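# Place bottles on ledges matching their cap colours

## Task

Stand every bottle upright on the wall ledge whose coloured label strip is the same colour as that bottle's cap, with the bottle's entire base resting on the ledge.

## Robot and tools

Robot: two seven-joint OpenArm arms, left_arm and right_arm, each ending in a two-finger parallel gripper. Equal joint values on both arms give mirrored postures. The gripper's fingers point along its own +z axis and close along its own y axis. end_effector_position is the pinch point between the closed finger pads, just under 1 cm behind the tips. While closing, the tips move about 17 mm further along +z, mostly while the pads are still more than 70 mm apart.

Scene frame: origin on the plane z = 0, beneath the midpoint of the two arm bases, which sit 0.70 m above it. +x points forward (the way both arms face), +z up, and left_arm is on the +y side. Left and right in camera images do not follow the arm names. Reported positions and orientations can be off by a few centimetres, more at long reach.

Row layout, shared by execute_actions and move: one flat list of 16 numbers covering both arms, even when only one moves. Order: left_arm x, y, z (metres, scene frame, an absolute place for the pinch point), then qw, qx, qy, qz (absolute orientation in the scene frame, w first), then opening; then the same 8 numbers for right_arm. Opening runs from -1 (closed) to +1 (fully open, 0.145 m). Closing fully takes at least about 0.5 s.

execute_actions(actions, cameras): actions is a list of actions; each action is a table of up to 15 rows, one per 1/30 s control step, and a short table repeats its final row until 15 steps are filled. An empty actions list just returns the current state and pictures. A target more than 0.6 m from a gripper's current position along any of that gripper's own axes makes the action refused for both arms; if the first action fails this against the latest reported state, or any action is malformed, the whole call is rejected. Results also list end_effector_position at some steps.

move(target, speed, blend, opening_speed, blocking, cameras): drives each gripper in a straight line from its Hand target to the given row (or through a list of up to 15 rows), without the 0.6 m check. speed is the path top speed in m/s, 0.002 to 1.1, default 0.25; rotation is capped at twice that in rad/s. blend (metres) rounds corners at intermediate rows. opening_speed (at least 0.2 per second on the -1..+1 scale) ramps finger commands. A changed opening on a later row is applied only after arriving and all motion has settled. The whole move is capped at 10 s. blocking=false returns after about 0.5 s while it keeps running; a new move replaces it. The paths do not avoid obstacles or the other arm, and grippers lag, stray and can overshoot speed, especially with an arm nearly straight. The result adds a move: line: done, off_target, moving, held or fault per arm, plus limits (paced = pose clipped, held = steps withheld). Neither done nor off_target says anything about contact.

wait(seconds 0 to 10) lets time pass with commands held; a running move continues. stop brakes a running move. zoom_image(camera, region [x0,y0,x1,y1] pixels, max 504 by 504) enlarges part of the newest cam_high or cam_low image. finished_scene(scene) ends the scene irreversibly; call nothing after it in the same reply. read_manual gives licence texts only.

Controller behaviour: each step the commanded orientation is clipped to within 32 degrees of the measured one, and position wins if both cannot be reached, so one action may fall short; read Hand target in the result and command the remainder next. To hold a gripper's orientation, repeat the same quaternion every row rather than copying a drifted reading. An idle arm should get the identical full pose it had when it stopped, plus its wanted opening, on every call; sending 0 as an opening is a real command. Large wrist turns can swing the elbow.

Gripping: grip_measured is the measured opening on the command scale; keep commanding clearly less than it to keep squeezing. Pads give about 10 N each on objects up to about 11 cm wide; fast closes squeeze harder.

Cameras: cam_high and cam_low, both 896x504, with calibration given; fixed cameras may have shifted slightly.

Avoid: pushing anything out of the work area, dropping bottles or releasing them while moving, tipping bottles, fast impacts with the ledge, wall or table, and any contact between the two arms or grippers (the clearance check does not catch gripper-to-gripper contact; closing on the other arm's fingers counts as a press). Loose objects may occasionally be nudged by outside disturbances. Holding loads, stretching out or straining toward unreachable poses heats motors; a MOTOR HOT line appears near 85 °C and at 100 °C an OVER-TEMPERATURE FAULT stops the arm for 30 s or more. Time spent writing replies also passes in the scene.

Each tool is called as name(argument=value, ...), one argument or row to a line, values as JSON.

## Session

execute_actions(
  actions=[],
)

zoom_image(
  camera="cam_high",
  region=[420, 200, 700, 420],
)

zoom_image(
  camera="cam_low",
  region=[320, 120, 620, 400],
)

Nothing of this call was run. Scene 2 begins with your next reply.

Nothing of this call was run. Scene 2 begins with your next reply.

Nothing of this call was run. Scene 2 begins with your next reply.

execute_actions(
  actions=[],
)

zoom_image(
  camera="cam_high",
  region=[420, 200, 700, 420],
)

zoom_image(
  camera="cam_low",
  region=[320, 120, 620, 400],
)

Scene clock: 0.00 s.
left_arm: end_effector_position=(+0.2239, +0.1828, +0.6144) grip_measured=+1.00 end_effector_quat_wxyz=(-0.319, +0.395, -0.515, +0.691) | right_arm: end_effector_position=(+0.4009, -0.1655, +0.3728) grip_measured=+1.00 end_effector_quat_wxyz=(+0.260, +0.265, +0.837, +0.401)
Joint positions: left_arm=[-1.106 0.942 0.535 2.339 -0.48 -0.199 -0.367 0.145] | right_arm=[0.583 0.619 -0.841 0.925 -1.182 -0.496 -0.047 0.145]
Joint velocities: within noise
Joint torques (N m): no reading
Motor temperatures (°C): left_arm=[21 21 22 21 21 23 21] | right_arm=[20 22 22 19 20 19 21]
Hand target: left_arm +0.2239, +0.1828, +0.6144; -0.319, +0.395, -0.515, +0.691 | right_arm +0.4009, -0.1655, +0.3728; +0.260, +0.265, +0.837, +0.401
Tool commands: left_gripper/opening=+1.0 right_gripper/opening=+1.0

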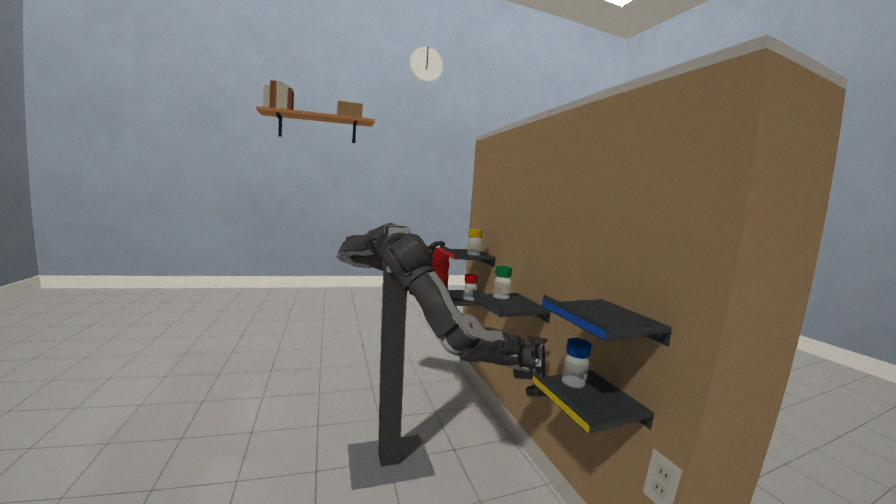

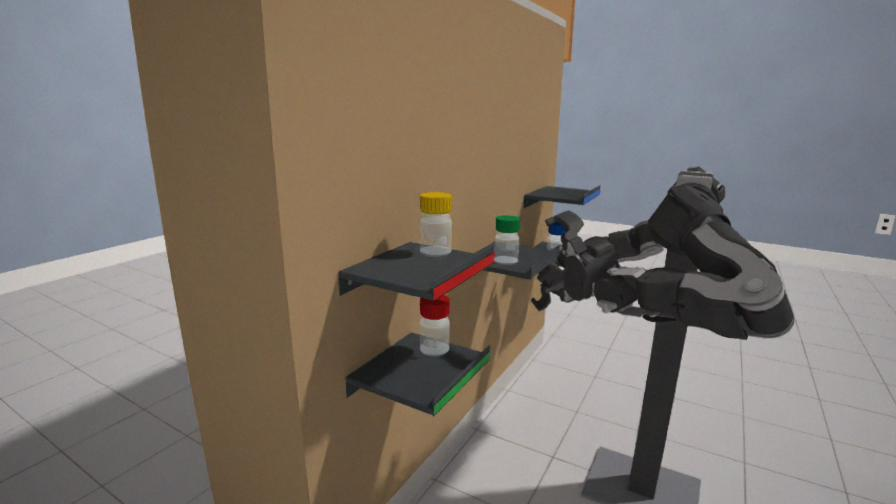

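Scaled by 1.800 from the camera's 896x504 image, which has a finer 1280x720 frame.

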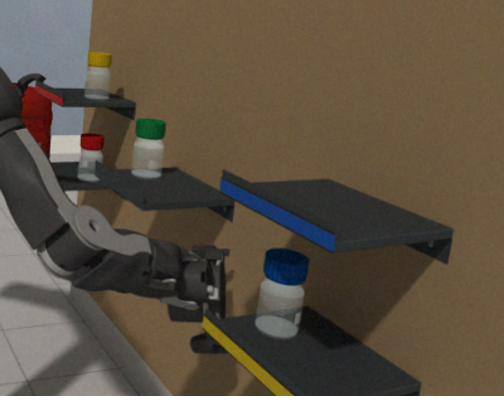

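Scaled by 1.680 from the camera's 896x504 image, which has a finer 1280x720 frame.

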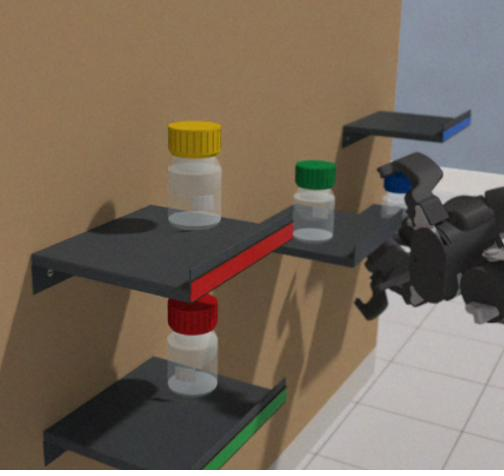

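move(
  target=[
    [0.24,0.22,0.65,-0.1391,0.7479,0.1658,0.6276,1,0.24,-0.23,0.42,0.1241,0.7998,-0.1773,0.56,1],
    [0.26,0.26,0.685,-0.1391,0.7479,0.1658,0.6276,1,0.255,-0.292,0.49,0.1241,0.7998,-0.1773,0.56,1],
  ],
  speed=0.35,
  blend=0.03,
)

zoom_image(
  camera="cam_low",
  region=[380, 160, 600, 370],
)

zoom_image(
  camera="cam_high",
  region=[450, 210, 690, 430],
)

Scene clock: 50.80 s.
left_arm: end_effector_position=(+0.2603, +0.2599, +0.6864) grip_measured=+1.00 end_effector_quat_wxyz=(-0.278, +0.587, +0.258, +0.715) | right_arm: end_effector_position=(+0.2548, -0.2929, +0.4914) grip_measured=+1.00 end_effector_quat_wxyz=(+0.127, +0.798, -0.178, +0.562)
Joint positions: left_arm=[0.115 -0.163 0.013 2.432 -0.366 0.78 -0.489 0.145] | right_arm=[-0.361 -0.017 0.437 2.169 0.162 0.602 -0.07 0.145]
Joint velocities: within noise
Joint torques (N m): left_arm=[3.23 -0.36 -0.57 3.28 -0.07 -0.46 0.25] | right_arm=[1.15 1.91 0.02 3.95 0.17 -0.3 0.13]
Motor temperatures (°C): left_arm=[21 21 23 22 21 23 21] | right_arm=[22 23 22 20 20 19 21]
Hand target: left_arm +0.2606, +0.2600, +0.6848; -0.278, +0.590, +0.256, +0.713 | right_arm +0.2550, -0.2920, +0.4900; +0.124, +0.800, -0.177, +0.560
Off the commanded pose: left_arm 0.001 m, 28 deg | right_arm 0.002 m, 0 deg.
joint read past its limit (left arm) — joint 4 (elbow), upper limit, where the elbow is as bent as it goes.
joint sent to its limit (left arm) — joint 2 (shoulder roll), lower limit; joint 4 (elbow), upper limit, where the elbow is as bent as it goes; joint 6 (wrist pitch), upper limit. The joint targets are off in orientation, not in position.
move: off_target (left_arm)

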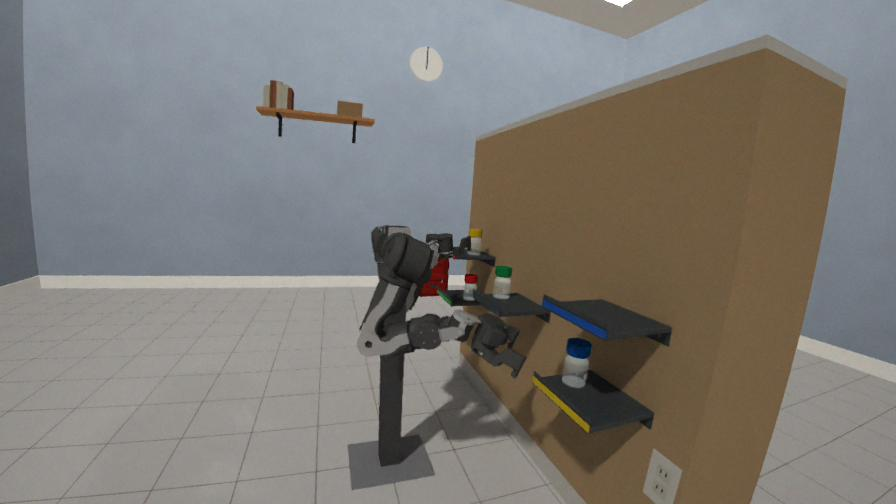

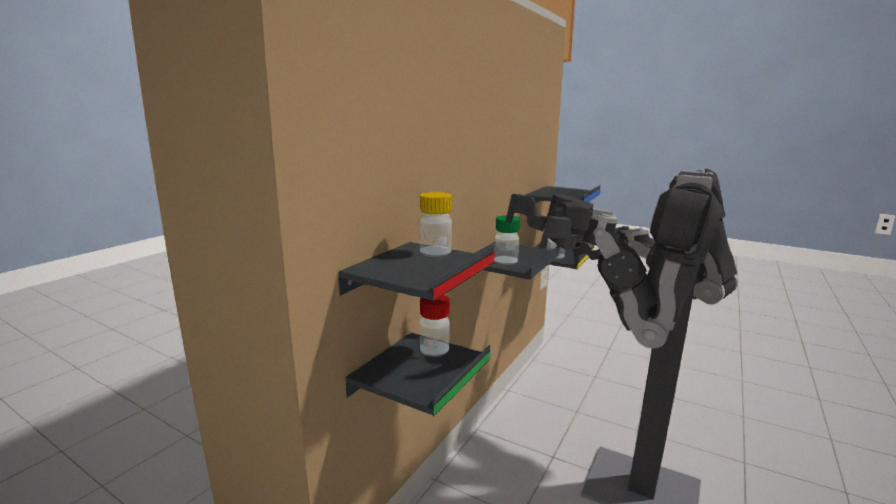

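Scaled by 2.291 from the camera's 896x504 image, which has a finer 1280x720 frame.

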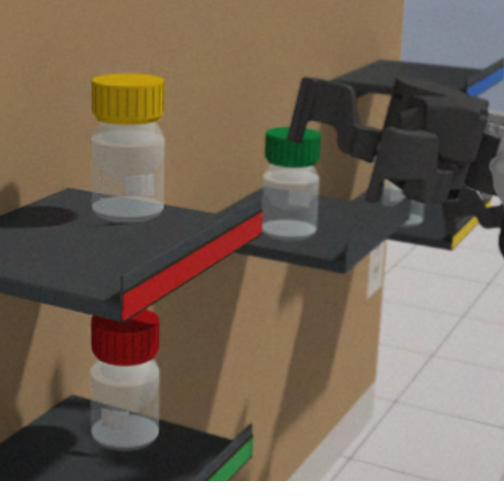

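Scaled by 2.100 from the camera's 896x504 image, which has a finer 1280x720 frame.

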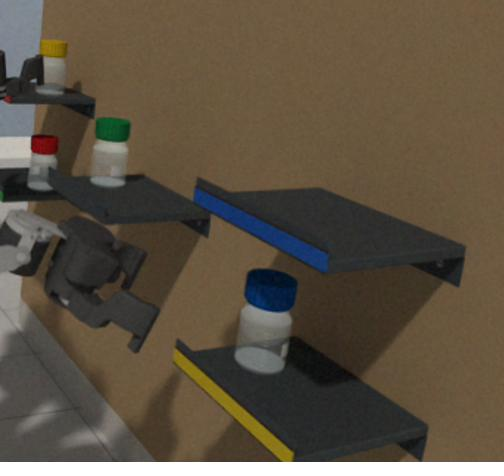

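move(
  target=[0.315,0.287,0.692,-0.153,0.6903,0.153,0.6903,1,0.355,-0.334,0.488,0.1241,0.7998,-0.1773,0.56,1],
  speed=0.2,
)

zoom_image(
  camera="cam_low",
  region=[380, 160, 600, 370],
)

zoom_image(
  camera="cam_high",
  region=[450, 210, 690, 430],
)

Scene clock: 100.50 s.
left_arm: end_effector_position=(+0.3144, +0.2871, +0.6929) grip_measured=+1.00 end_effector_quat_wxyz=(-0.173, +0.643, +0.127, +0.735) | right_arm: end_effector_position=(+0.3548, -0.3349, +0.4894) grip_measured=+1.00 end_effector_quat_wxyz=(+0.124, +0.799, -0.179, +0.561)
Joint positions: left_arm=[0.41 -0.162 0.514 2.282 -0.526 0.781 0.442 0.145] | right_arm=[0.114 0.18 0.398 1.695 0.153 0.645 -0.07 0.145]
Joint velocities: within noise
Joint torques (N m): left_arm=[6.03 0.62 -1.02 2.66 0.19 -0.48 0.21] | right_arm=[3.55 3.15 -0.35 3.73 0.03 -0.53 0.1]
Motor temperatures (°C): left_arm=[21 21 22 22 21 24 21] | right_arm=[21 22 22 21 20 19 21]
Hand target: left_arm +0.3151, +0.2871, +0.6917; -0.171, +0.645, +0.127, +0.734 | right_arm +0.3549, -0.3341, +0.4880; +0.124, +0.800, -0.177, +0.560
Off the commanded pose: left_arm 0.001 m, 8 deg | right_arm 0.002 m, 0 deg.
joint sent to its limit (left arm) — joint 2 (shoulder roll), lower limit; joint 6 (wrist pitch), upper limit. The joint targets are off in orientation, not in position.
move: off_target (left_arm)

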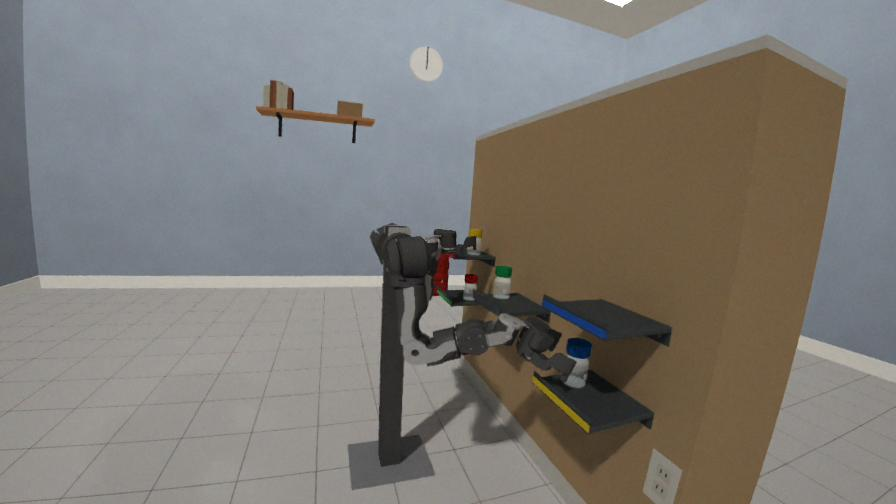

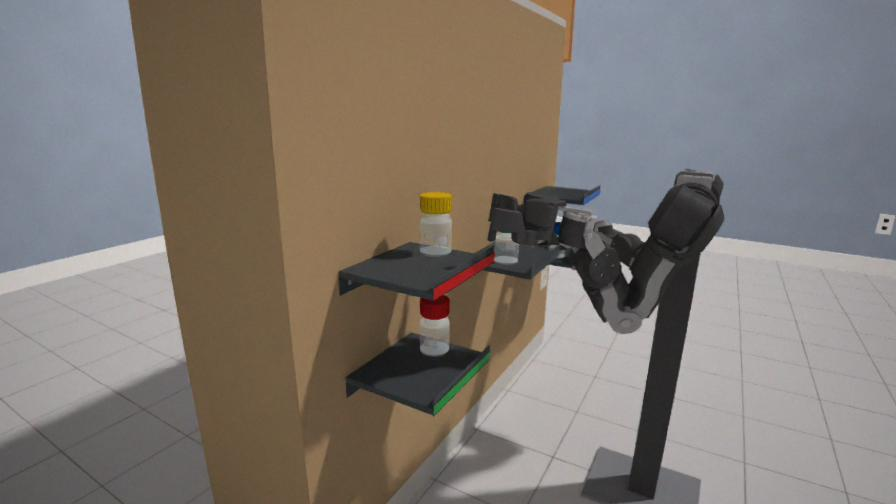

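Scaled by 2.291 from the camera's 896x504 image, which has a finer 1280x720 frame.

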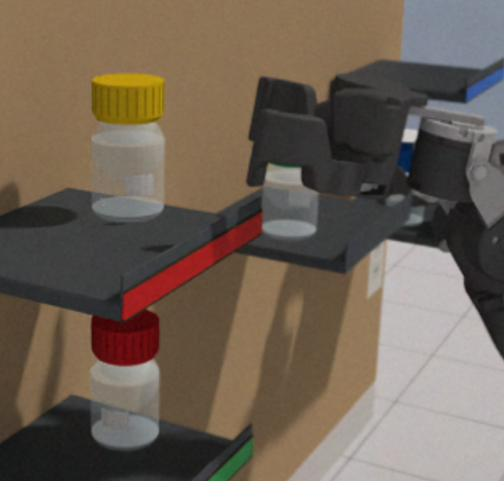

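Scaled by 2.100 from the camera's 896x504 image, which has a finer 1280x720 frame.

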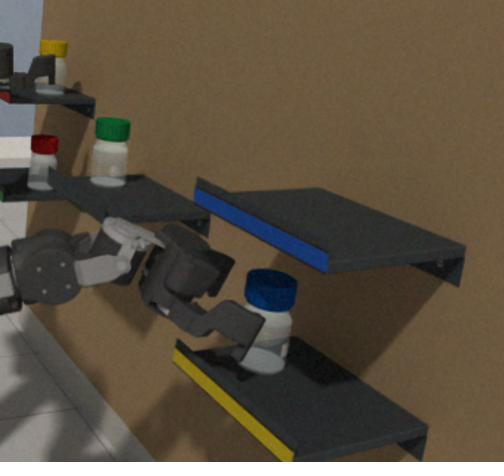

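move(
  target=[0.382,0.319,0.688,-0.153,0.6903,0.153,0.6903,1,0.377,-0.344,0.488,0.1241,0.7998,-0.1773,0.56,1],
  speed=0.12,
)

zoom_image(
  camera="cam_low",
  region=[380, 160, 600, 370],
)

zoom_image(
  camera="cam_high",
  region=[450, 210, 690, 430],
)

Scene clock: 109.50 s.
left_arm: end_effector_position=(+0.3821, +0.3181, +0.6905) grip_measured=+1.00 end_effector_quat_wxyz=(-0.153, +0.688, +0.152, +0.693) | right_arm: end_effector_position=(+0.3762, -0.3450, +0.4886) grip_measured=+1.00 end_effector_quat_wxyz=(+0.126, +0.799, -0.180, +0.559)
Joint positions: left_arm=[0.743 -0.135 0.61 1.904 -0.722 0.781 0.529 0.145] | right_arm=[0.211 0.221 0.376 1.564 0.153 0.619 -0.07 0.145]
Joint velocities: within noise
Joint torques (N m): left_arm=[7.58 1.31 -1.66 2.96 0.26 -0.46 0.14] | right_arm=[4.58 3.89 -0.25 3.71 0.08 -0.53 0.13]
Motor temperatures (°C): left_arm=[22 21 22 22 21 24 21] | right_arm=[21 23 22 21 20 20 21]
Hand target: left_arm +0.3820, +0.3190, +0.6880; -0.153, +0.690, +0.153, +0.690 | right_arm +0.3770, -0.3440, +0.4880; +0.124, +0.800, -0.177, +0.560
Off the commanded pose: left_arm 0.003 m, 0 deg | right_arm 0.001 m, 0 deg.
joint sent to its limit (left arm) — joint 6 (wrist pitch), upper limit. The joint targets still meet the commanded pose.
move: done

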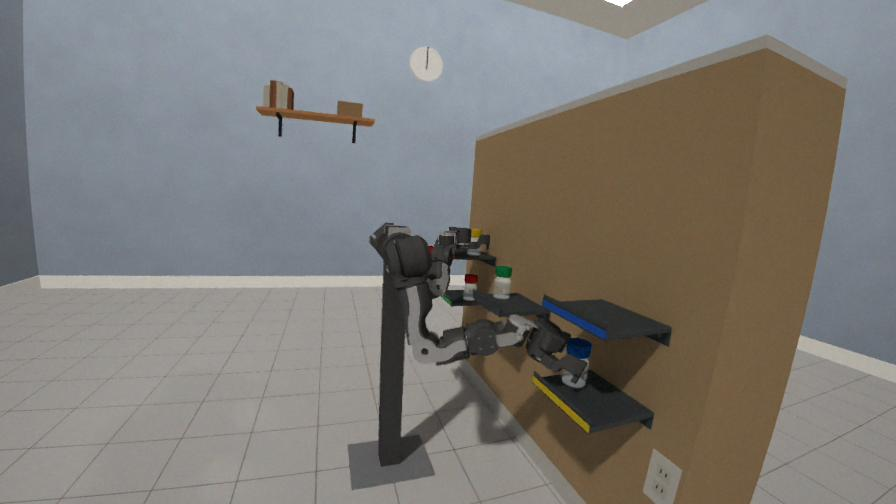

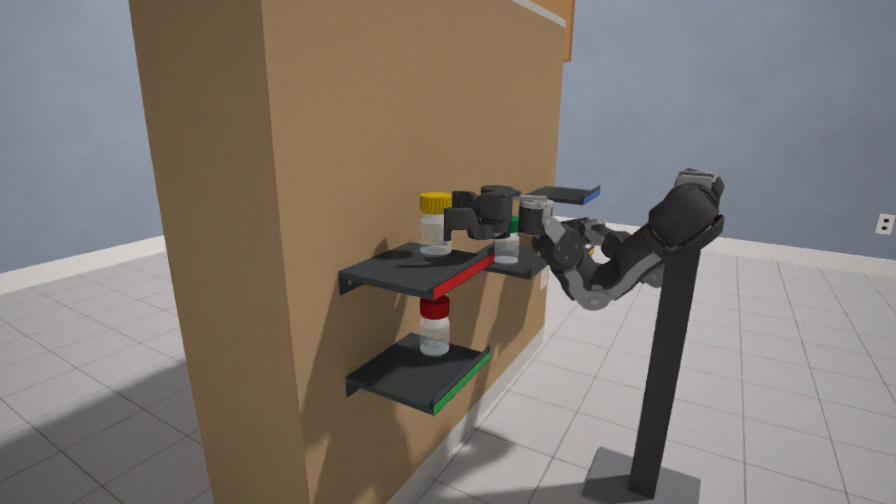

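Scaled by 2.291 from the camera's 896x504 image, which has a finer 1280x720 frame.

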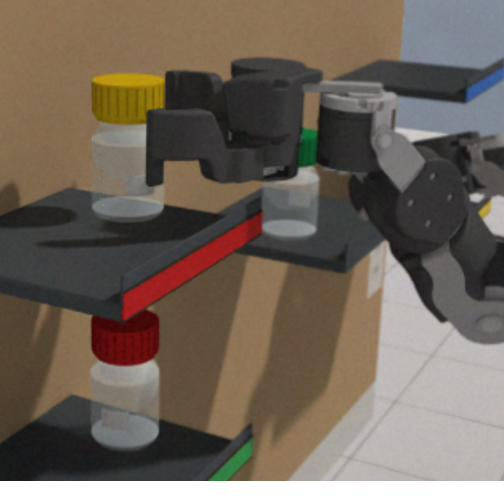

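Scaled by 2.100 from the camera's 896x504 image, which has a finer 1280x720 frame.

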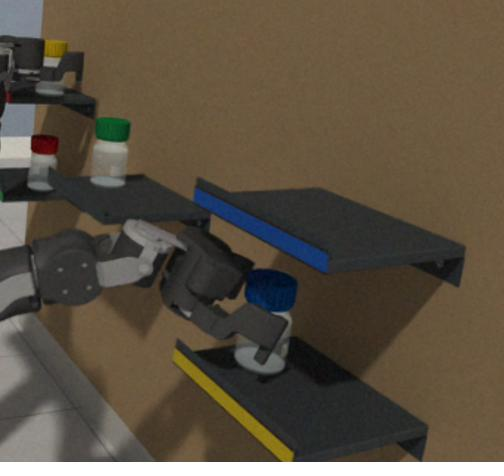

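move(
  target=[0.384,0.319,0.688,-0.153,0.6903,0.153,0.6903,-0.6,0.379,-0.345,0.488,0.1241,0.7998,-0.1773,0.56,-0.6],
  speed=0.05,
  opening_speed=0.7,
)

zoom_image(
  camera="cam_low",
  region=[380, 160, 600, 370],
)

zoom_image(
  camera="cam_high",
  region=[450, 210, 690, 430],
)

Scene clock: 131.40 s.
left_arm: end_effector_position=(+0.3831, +0.3190, +0.6891) grip_measured=-0.31 end_effector_quat_wxyz=(-0.155, +0.689, +0.153, +0.691) | right_arm: end_effector_position=(+0.3779, -0.3464, +0.4885) grip_measured=-0.24 end_effector_quat_wxyz=(+0.127, +0.799, -0.179, +0.559)
Joint positions: left_arm=[0.744 -0.134 0.61 1.897 -0.722 0.78 0.521 0.052] | right_arm=[0.218 0.226 0.374 1.552 0.151 0.616 -0.07 0.058]
Joint velocities: within noise
Joint torques (N m): left_arm=[8.37 1.38 -1.96 2.39 0.38 -0.54 0.13] | right_arm=[4.79 3.44 -0.16 3.55 0.18 -0.51 0.16]
Motor temperatures (°C): left_arm=[24 21 22 22 21 24 21] | right_arm=[22 23 22 21 20 20 21]
Hand target: left_arm +0.3840, +0.3190, +0.6881; -0.153, +0.690, +0.153, +0.690 | right_arm +0.3790, -0.3450, +0.4880; +0.124, +0.800, -0.177, +0.560
Off the commanded pose: left_arm 0.001 m, 0 deg | right_arm 0.002 m, 0 deg.
move: done

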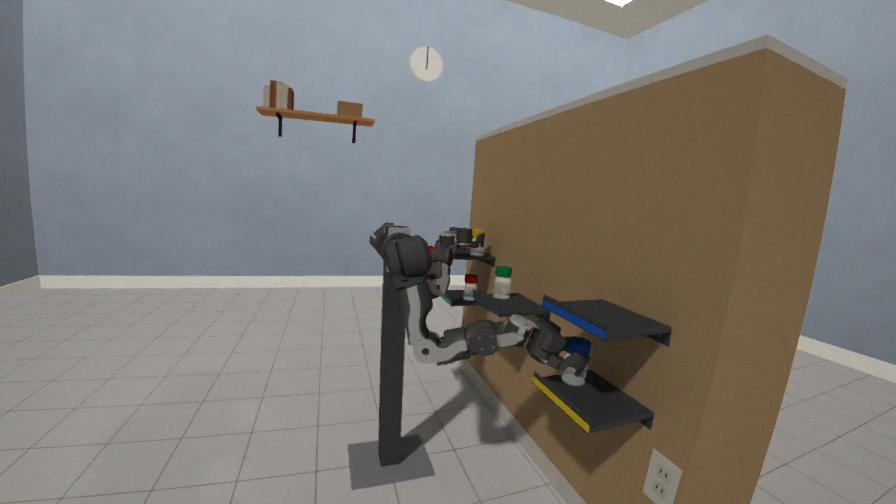

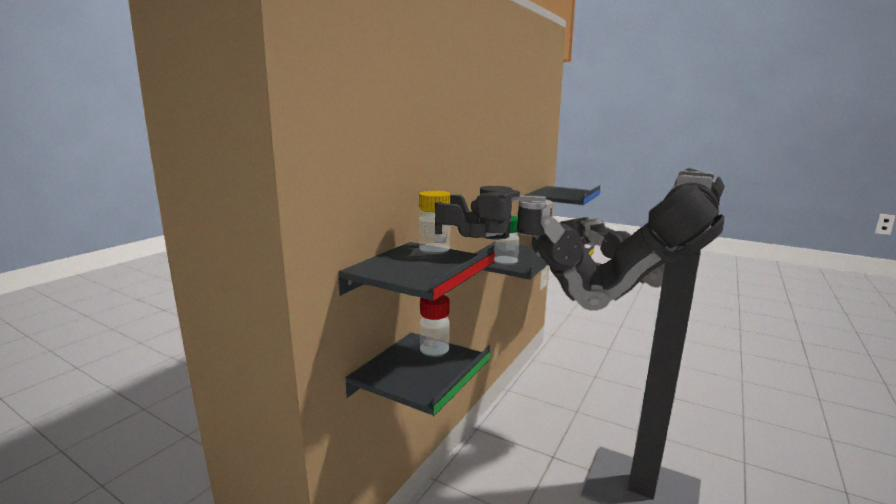

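Scaled by 2.291 from the camera's 896x504 image, which has a finer 1280x720 frame.

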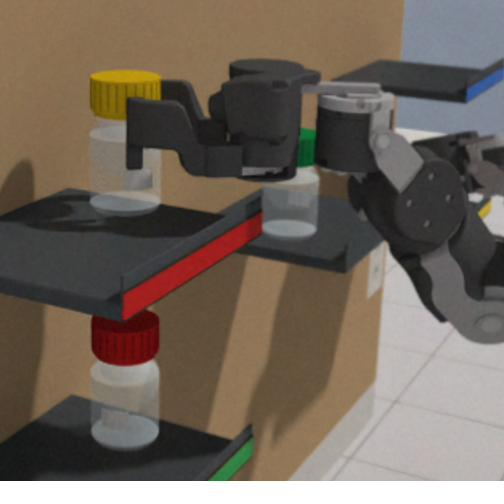

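Scaled by 2.100 from the camera's 896x504 image, which has a finer 1280x720 frame.

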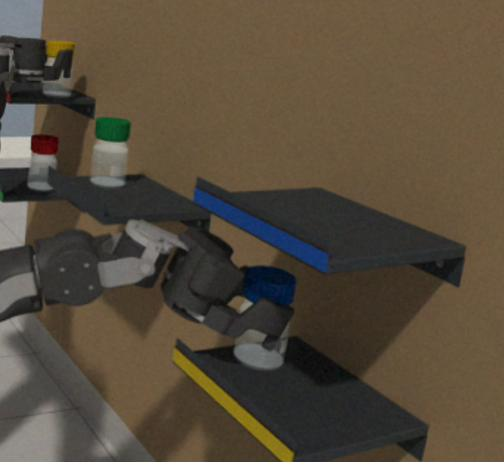

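move(
  target=[
    [0.384,0.319,0.735,-0.153,0.6903,0.153,0.6903,-0.6,0.378,-0.346,0.525,0.1241,0.7998,-0.1773,0.56,-0.6],
    [0.384,0.28,0.74,-0.153,0.6903,0.153,0.6903,-0.6,0.36,-0.225,0.535,0.1241,0.7998,-0.1773,0.56,-0.6],
    [0.385,0.2,0.735,-0.153,0.6903,0.153,0.6903,-0.6,0.36,-0.225,0.735,0.153,0.6903,-0.153,0.6903,-0.6],
    [0.385,0.15,0.73,0,0.7071,0,0.7071,-0.6,0.368,-0.375,0.735,0.153,0.6903,-0.153,0.6903,-0.6],
  ],
  speed=0.2,
  blend=[0.01,0.03,0.03,0],
)

zoom_image(
  camera="cam_low",
  region=[380, 160, 640, 370],
)

zoom_image(
  camera="cam_high",
  region=[450, 170, 690, 390],
)

Scene clock: 172.93 s.
left_arm: end_effector_position=(+0.3863, +0.1496, +0.7286) grip_measured=-0.31 end_effector_quat_wxyz=(-0.009, +0.627, -0.014, +0.779) | right_arm: end_effector_position=(+0.3683, -0.3751, +0.7315) grip_measured=-0.24 end_effector_quat_wxyz=(+0.155, +0.696, -0.153, +0.685)
Joint positions: left_arm=[0.555 -0.165 0.092 2.049 -0.307 0.782 0.264 0.052] | right_arm=[0.524 1.196 -0.08 1.803 1.334 0.534 -0.725 0.058]
Joint velocities: within noise
Joint torques (N m): left_arm=[7.5 -0.28 -0.8 4.42 0.19 -0.54 0.19] | right_arm=[4.58 5.82 4.79 1.54 -0.38 -0.65 0.18]
Motor temperatures (°C): left_arm=[25 21 22 21 21 24 21] | right_arm=[23 23 22 21 20 20 21]
Hand target: left_arm +0.3851, +0.1499, +0.7298; -0.008, +0.625, -0.014, +0.780 | right_arm +0.3679, -0.3750, +0.7350; +0.153, +0.690, -0.153, +0.690
Off the commanded pose: left_arm 0.002 m, 12 deg | right_arm 0.003 m, 1 deg.
joint read past its limit (left arm) — joint 2 (shoulder roll), lower limit.
joint sent to its limit (left arm) — joint 2 (shoulder roll), lower limit; joint 6 (wrist pitch), upper limit. The joint targets are off in orientation, not in position.
move: off_target (left_arm)

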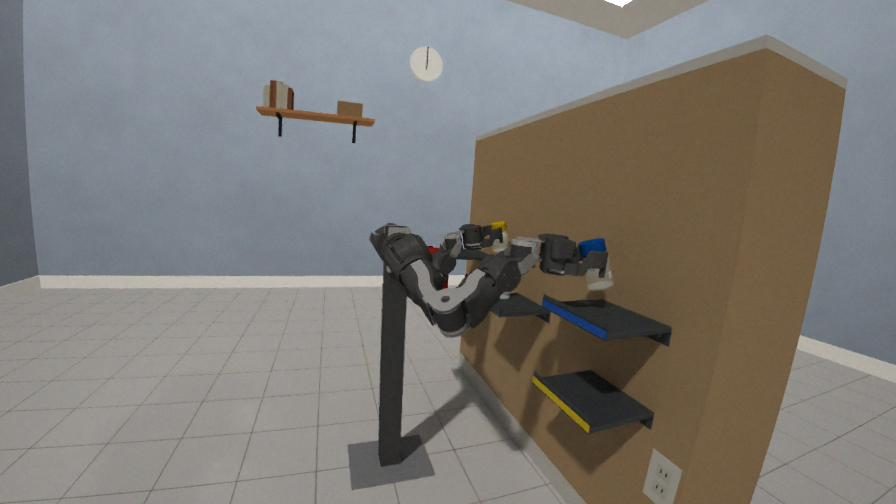

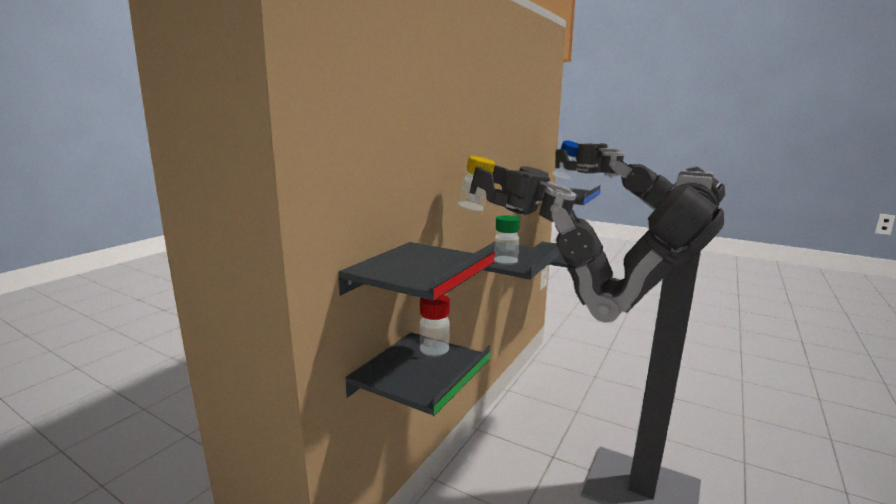

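Scaled by 1.938 from the camera's 896x504 image, which has a finer 1280x720 frame.

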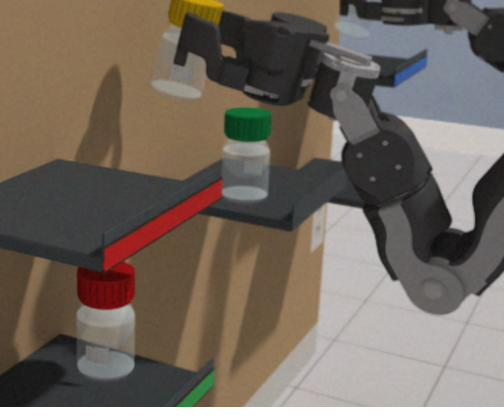

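Scaled by 2.100 from the camera's 896x504 image, which has a finer 1280x720 frame.

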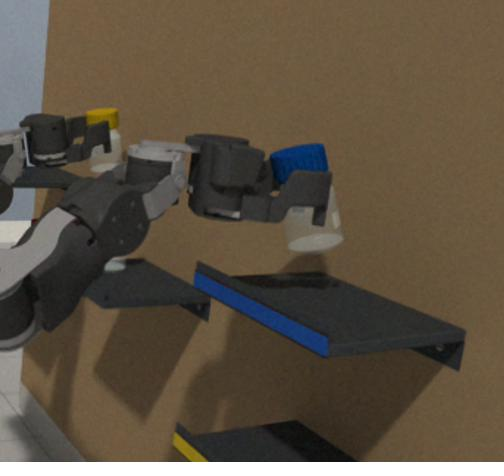

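move(
  target=[0.385,-0.065,0.715,0.0739,0.7032,-0.0739,0.7032,-0.6,0.368,-0.375,0.71,0.1241,0.7998,-0.1773,0.56,-0.6],
  speed=0.2,
)

zoom_image(
  camera="cam_low",
  region=[440, 120, 640, 320],
)

zoom_image(
  camera="cam_high",
  region=[450, 190, 690, 390],
)

Scene clock: 184.33 s.
left_arm: end_effector_position=(+0.3845, -0.0660, +0.7138) grip_measured=-0.31 end_effector_quat_wxyz=(+0.076, +0.705, -0.077, +0.700) | right_arm: end_effector_position=(+0.3683, -0.3751, +0.7092) grip_measured=-0.24 end_effector_quat_wxyz=(+0.133, +0.776, -0.167, +0.593)
Joint positions: left_arm=[0.927 -0.165 -0.799 1.678 0.777 0.763 -1.025 0.052] | right_arm=[0.679 1.182 -0.153 1.75 1.559 0.785 -0.849 0.058]
Joint velocities: within noise
Joint torques (N m): left_arm=[9.3 -2.04 0.9 2.82 -0.33 -0.62 -0.05] | right_arm=[4.55 5.95 4 1.13 -0.18 -0.23 0.17]
Motor temperatures (°C): left_arm=[25 21 22 22 21 24 21] | right_arm=[23 23 23 21 20 20 21]
Hand target: left_arm +0.3850, -0.0650, +0.7150; +0.074, +0.703, -0.074, +0.703 | right_arm +0.3681, -0.3752, +0.7099; +0.133, +0.776, -0.165, +0.594
Off the commanded pose: left_arm 0.002 m, 1 deg | right_arm 0.001 m, 5 deg.
joint read past its limit (left arm) — joint 2 (shoulder roll), lower limit.
joint sent to its limit (left arm) — joint 2 (shoulder roll), lower limit. The joint targets still meet the commanded pose.
joint sent to its limit (right arm) — joint 5 (forearm roll), upper limit; joint 6 (wrist pitch), upper limit. The joint targets are off in orientation, not in position.
move: off_target (right_arm)

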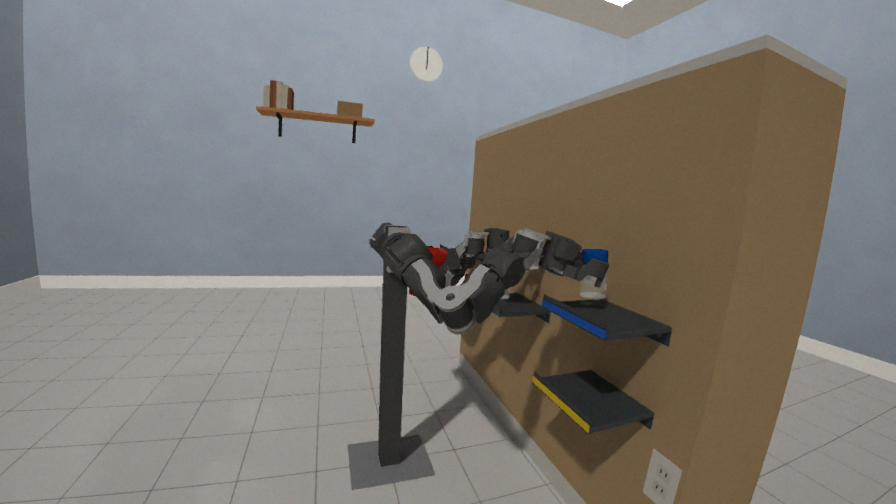

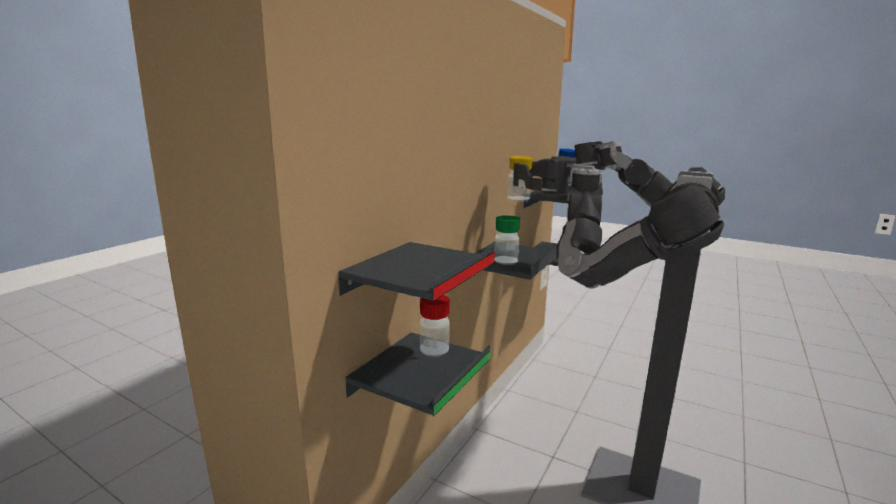

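Scaled by 2.520 from the camera's 896x504 image, which has a finer 1280x720 frame.

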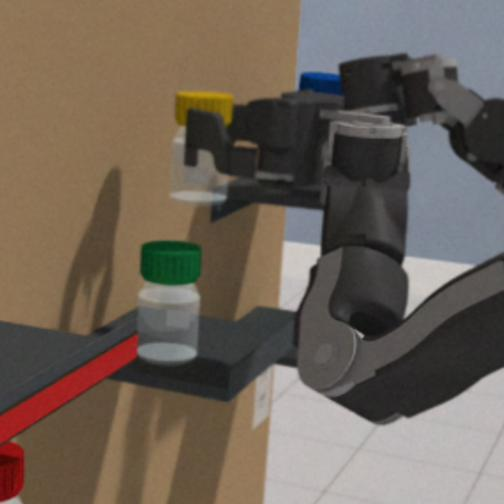

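Scaled by 2.100 from the camera's 896x504 image, which has a finer 1280x720 frame.

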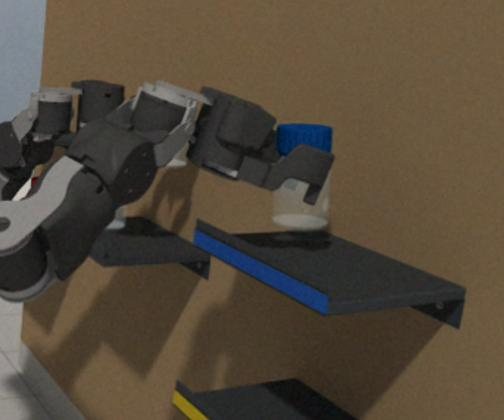

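move(
  target=[0.378,-0.066,0.606,0.0739,0.7032,-0.0739,0.7032,-0.6,0.368,-0.378,0.69,0.1241,0.7998,-0.1773,0.56,-0.6],
  speed=0.12,
)

zoom_image(
  camera="cam_low",
  region=[440, 120, 640, 320],
)

zoom_image(
  camera="cam_high",
  region=[450, 190, 690, 390],
)

Scene clock: 198.10 s.
left_arm: end_effector_position=(+0.3778, -0.0654, +0.6038) grip_measured=-0.31 end_effector_quat_wxyz=(+0.073, +0.707, -0.073, +0.699) | right_arm: end_effector_position=(+0.3681, -0.3782, +0.6880) grip_measured=-0.24 end_effector_quat_wxyz=(+0.131, +0.791, -0.172, +0.572)
Joint positions: left_arm=[0.694 0.003 -1.039 1.623 0.645 0.377 -0.974 0.052] | right_arm=[0.607 1.172 -0.125 1.741 1.559 0.785 -0.843 0.058]
Joint velocities: within noise
Joint torques (N m): left_arm=[8.64 -2.57 1.21 4.08 -0.5 -0.67 0.18] | right_arm=[4.44 5.1 5.61 1.33 -0.16 -0.21 0.18]
Motor temperatures (°C): left_arm=[27 21 22 22 22 24 21] | right_arm=[23 24 23 20 20 20 21]
Hand target: left_arm +0.3780, -0.0659, +0.6061; +0.074, +0.703, -0.074, +0.703 | right_arm +0.3681, -0.3781, +0.6899; +0.128, +0.790, -0.172, +0.575
Off the commanded pose: left_arm 0.002 m, 1 deg | right_arm 0.002 m, 2 deg.
joint sent to its limit (right arm) — joint 5 (forearm roll), upper limit; joint 6 (wrist pitch), upper limit. The joint targets still meet the commanded pose.
move: done

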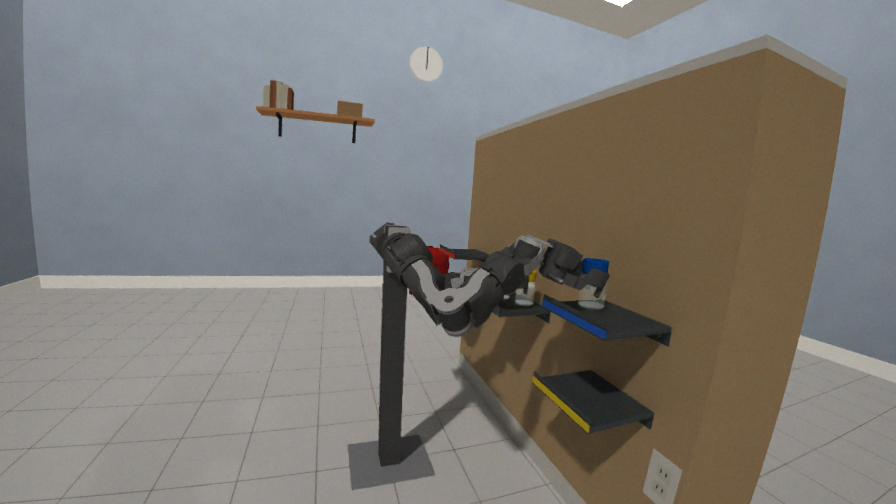

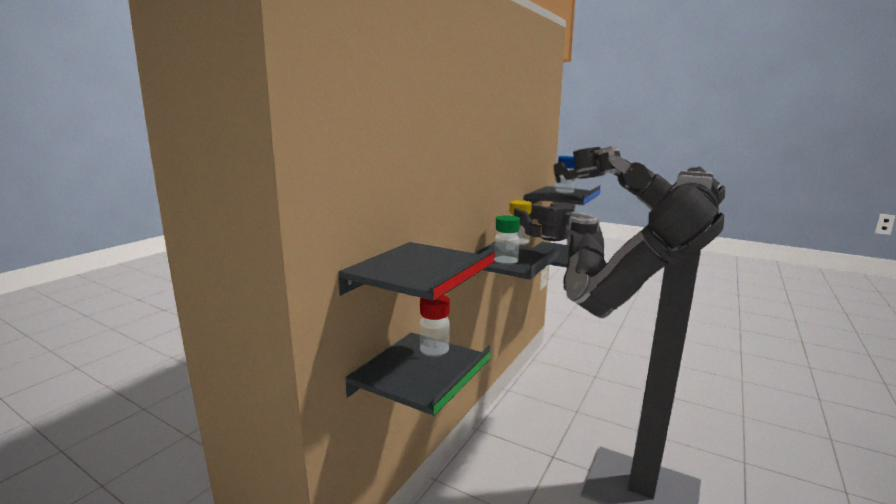

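Scaled by 2.520 from the camera's 896x504 image, which has a finer 1280x720 frame.

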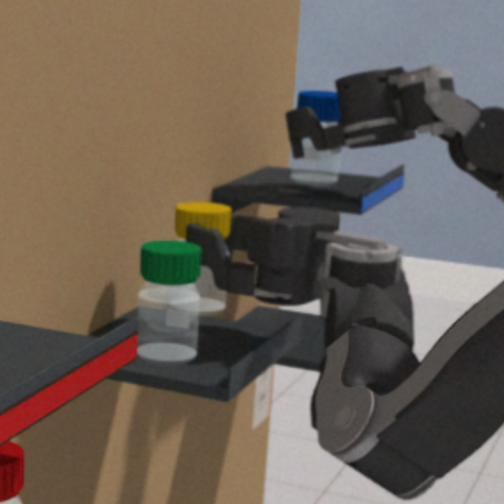

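Scaled by 2.100 from the camera's 896x504 image, which has a finer 1280x720 frame.

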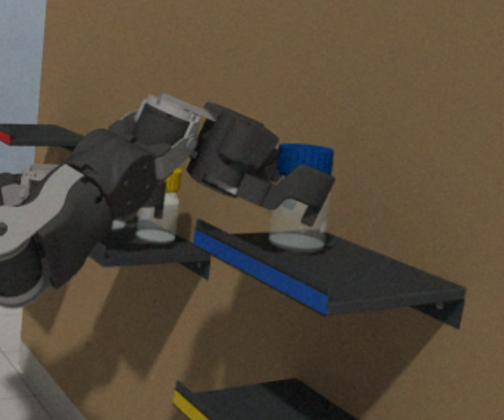

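move(
  target=[0.378,-0.066,0.598,0.0739,0.7032,-0.0739,0.7032,-0.6,0.368,-0.39,0.681,0.1241,0.7998,-0.1773,0.56,-0.6],
  speed=0.08,
)

zoom_image(
  camera="cam_low",
  region=[480, 140, 620, 280],
)

zoom_image(
  camera="cam_high",
  region=[480, 220, 680, 360],
)

Scene clock: 221.30 s.
left_arm: end_effector_position=(+0.3778, -0.0662, +0.5992) grip_measured=-0.31 end_effector_quat_wxyz=(+0.074, +0.704, -0.073, +0.702) | right_arm: end_effector_position=(+0.3683, -0.3895, +0.6807) grip_measured=-0.24 end_effector_quat_wxyz=(+0.126, +0.799, -0.177, +0.561)
Joint positions: left_arm=[0.694 0.012 -1.06 1.609 0.643 0.341 -0.973 0.052] | right_arm=[0.587 1.194 -0.116 1.693 1.559 0.785 -0.788 0.058]
Joint velocities: within noise
Joint torques (N m): left_arm=[7.4 -2.15 1.16 3.54 -0.44 -0.66 0.16] | right_arm=[3.92 6.11 4.89 1.31 -0.13 -0.24 0.15]
Motor temperatures (°C): left_arm=[27 21 22 22 22 24 21] | right_arm=[23 24 24 20 20 20 21]
Hand target: left_arm +0.3780, -0.0660, +0.5981; +0.074, +0.703, -0.074, +0.703 | right_arm +0.3680, -0.3900, +0.6809; +0.124, +0.799, -0.177, +0.561
Off the commanded pose: left_arm 0.001 m, 0 deg | right_arm 0.001 m, 0 deg.
joint sent to its limit (right arm) — joint 5 (forearm roll), upper limit; joint 6 (wrist pitch), upper limit. The joint targets still meet the commanded pose.
move: done

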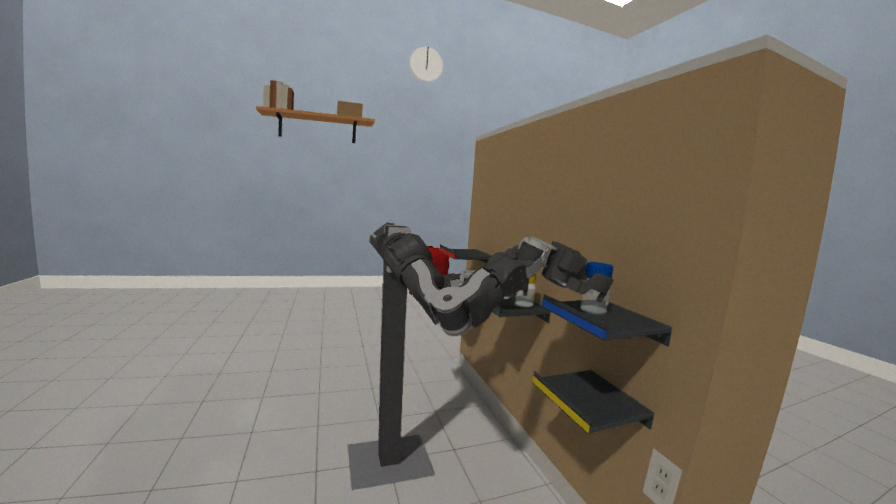

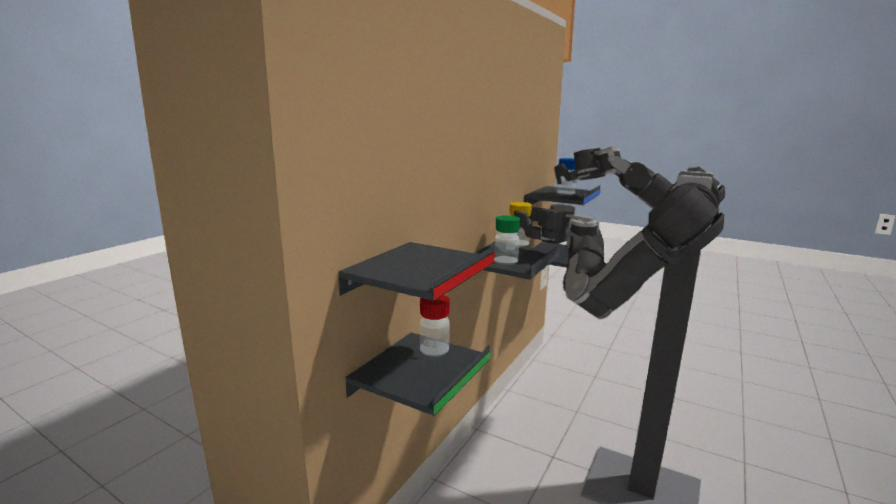

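Scaled by 3.600 from the camera's 896x504 image, which has a finer 1280x720 frame.

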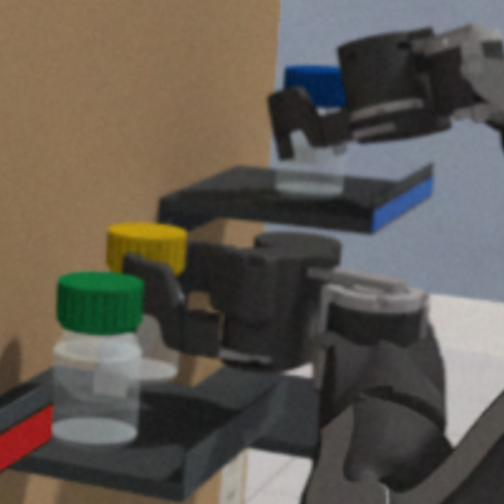

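Scaled by 2.520 from the camera's 896x504 image, which has a finer 1280x720 frame.

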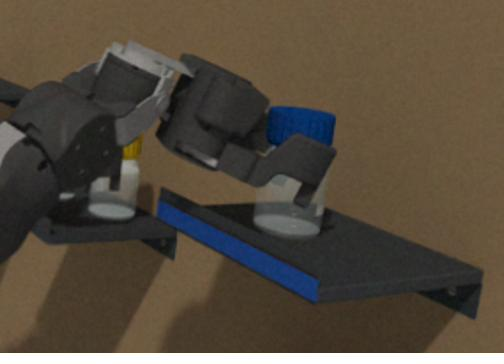

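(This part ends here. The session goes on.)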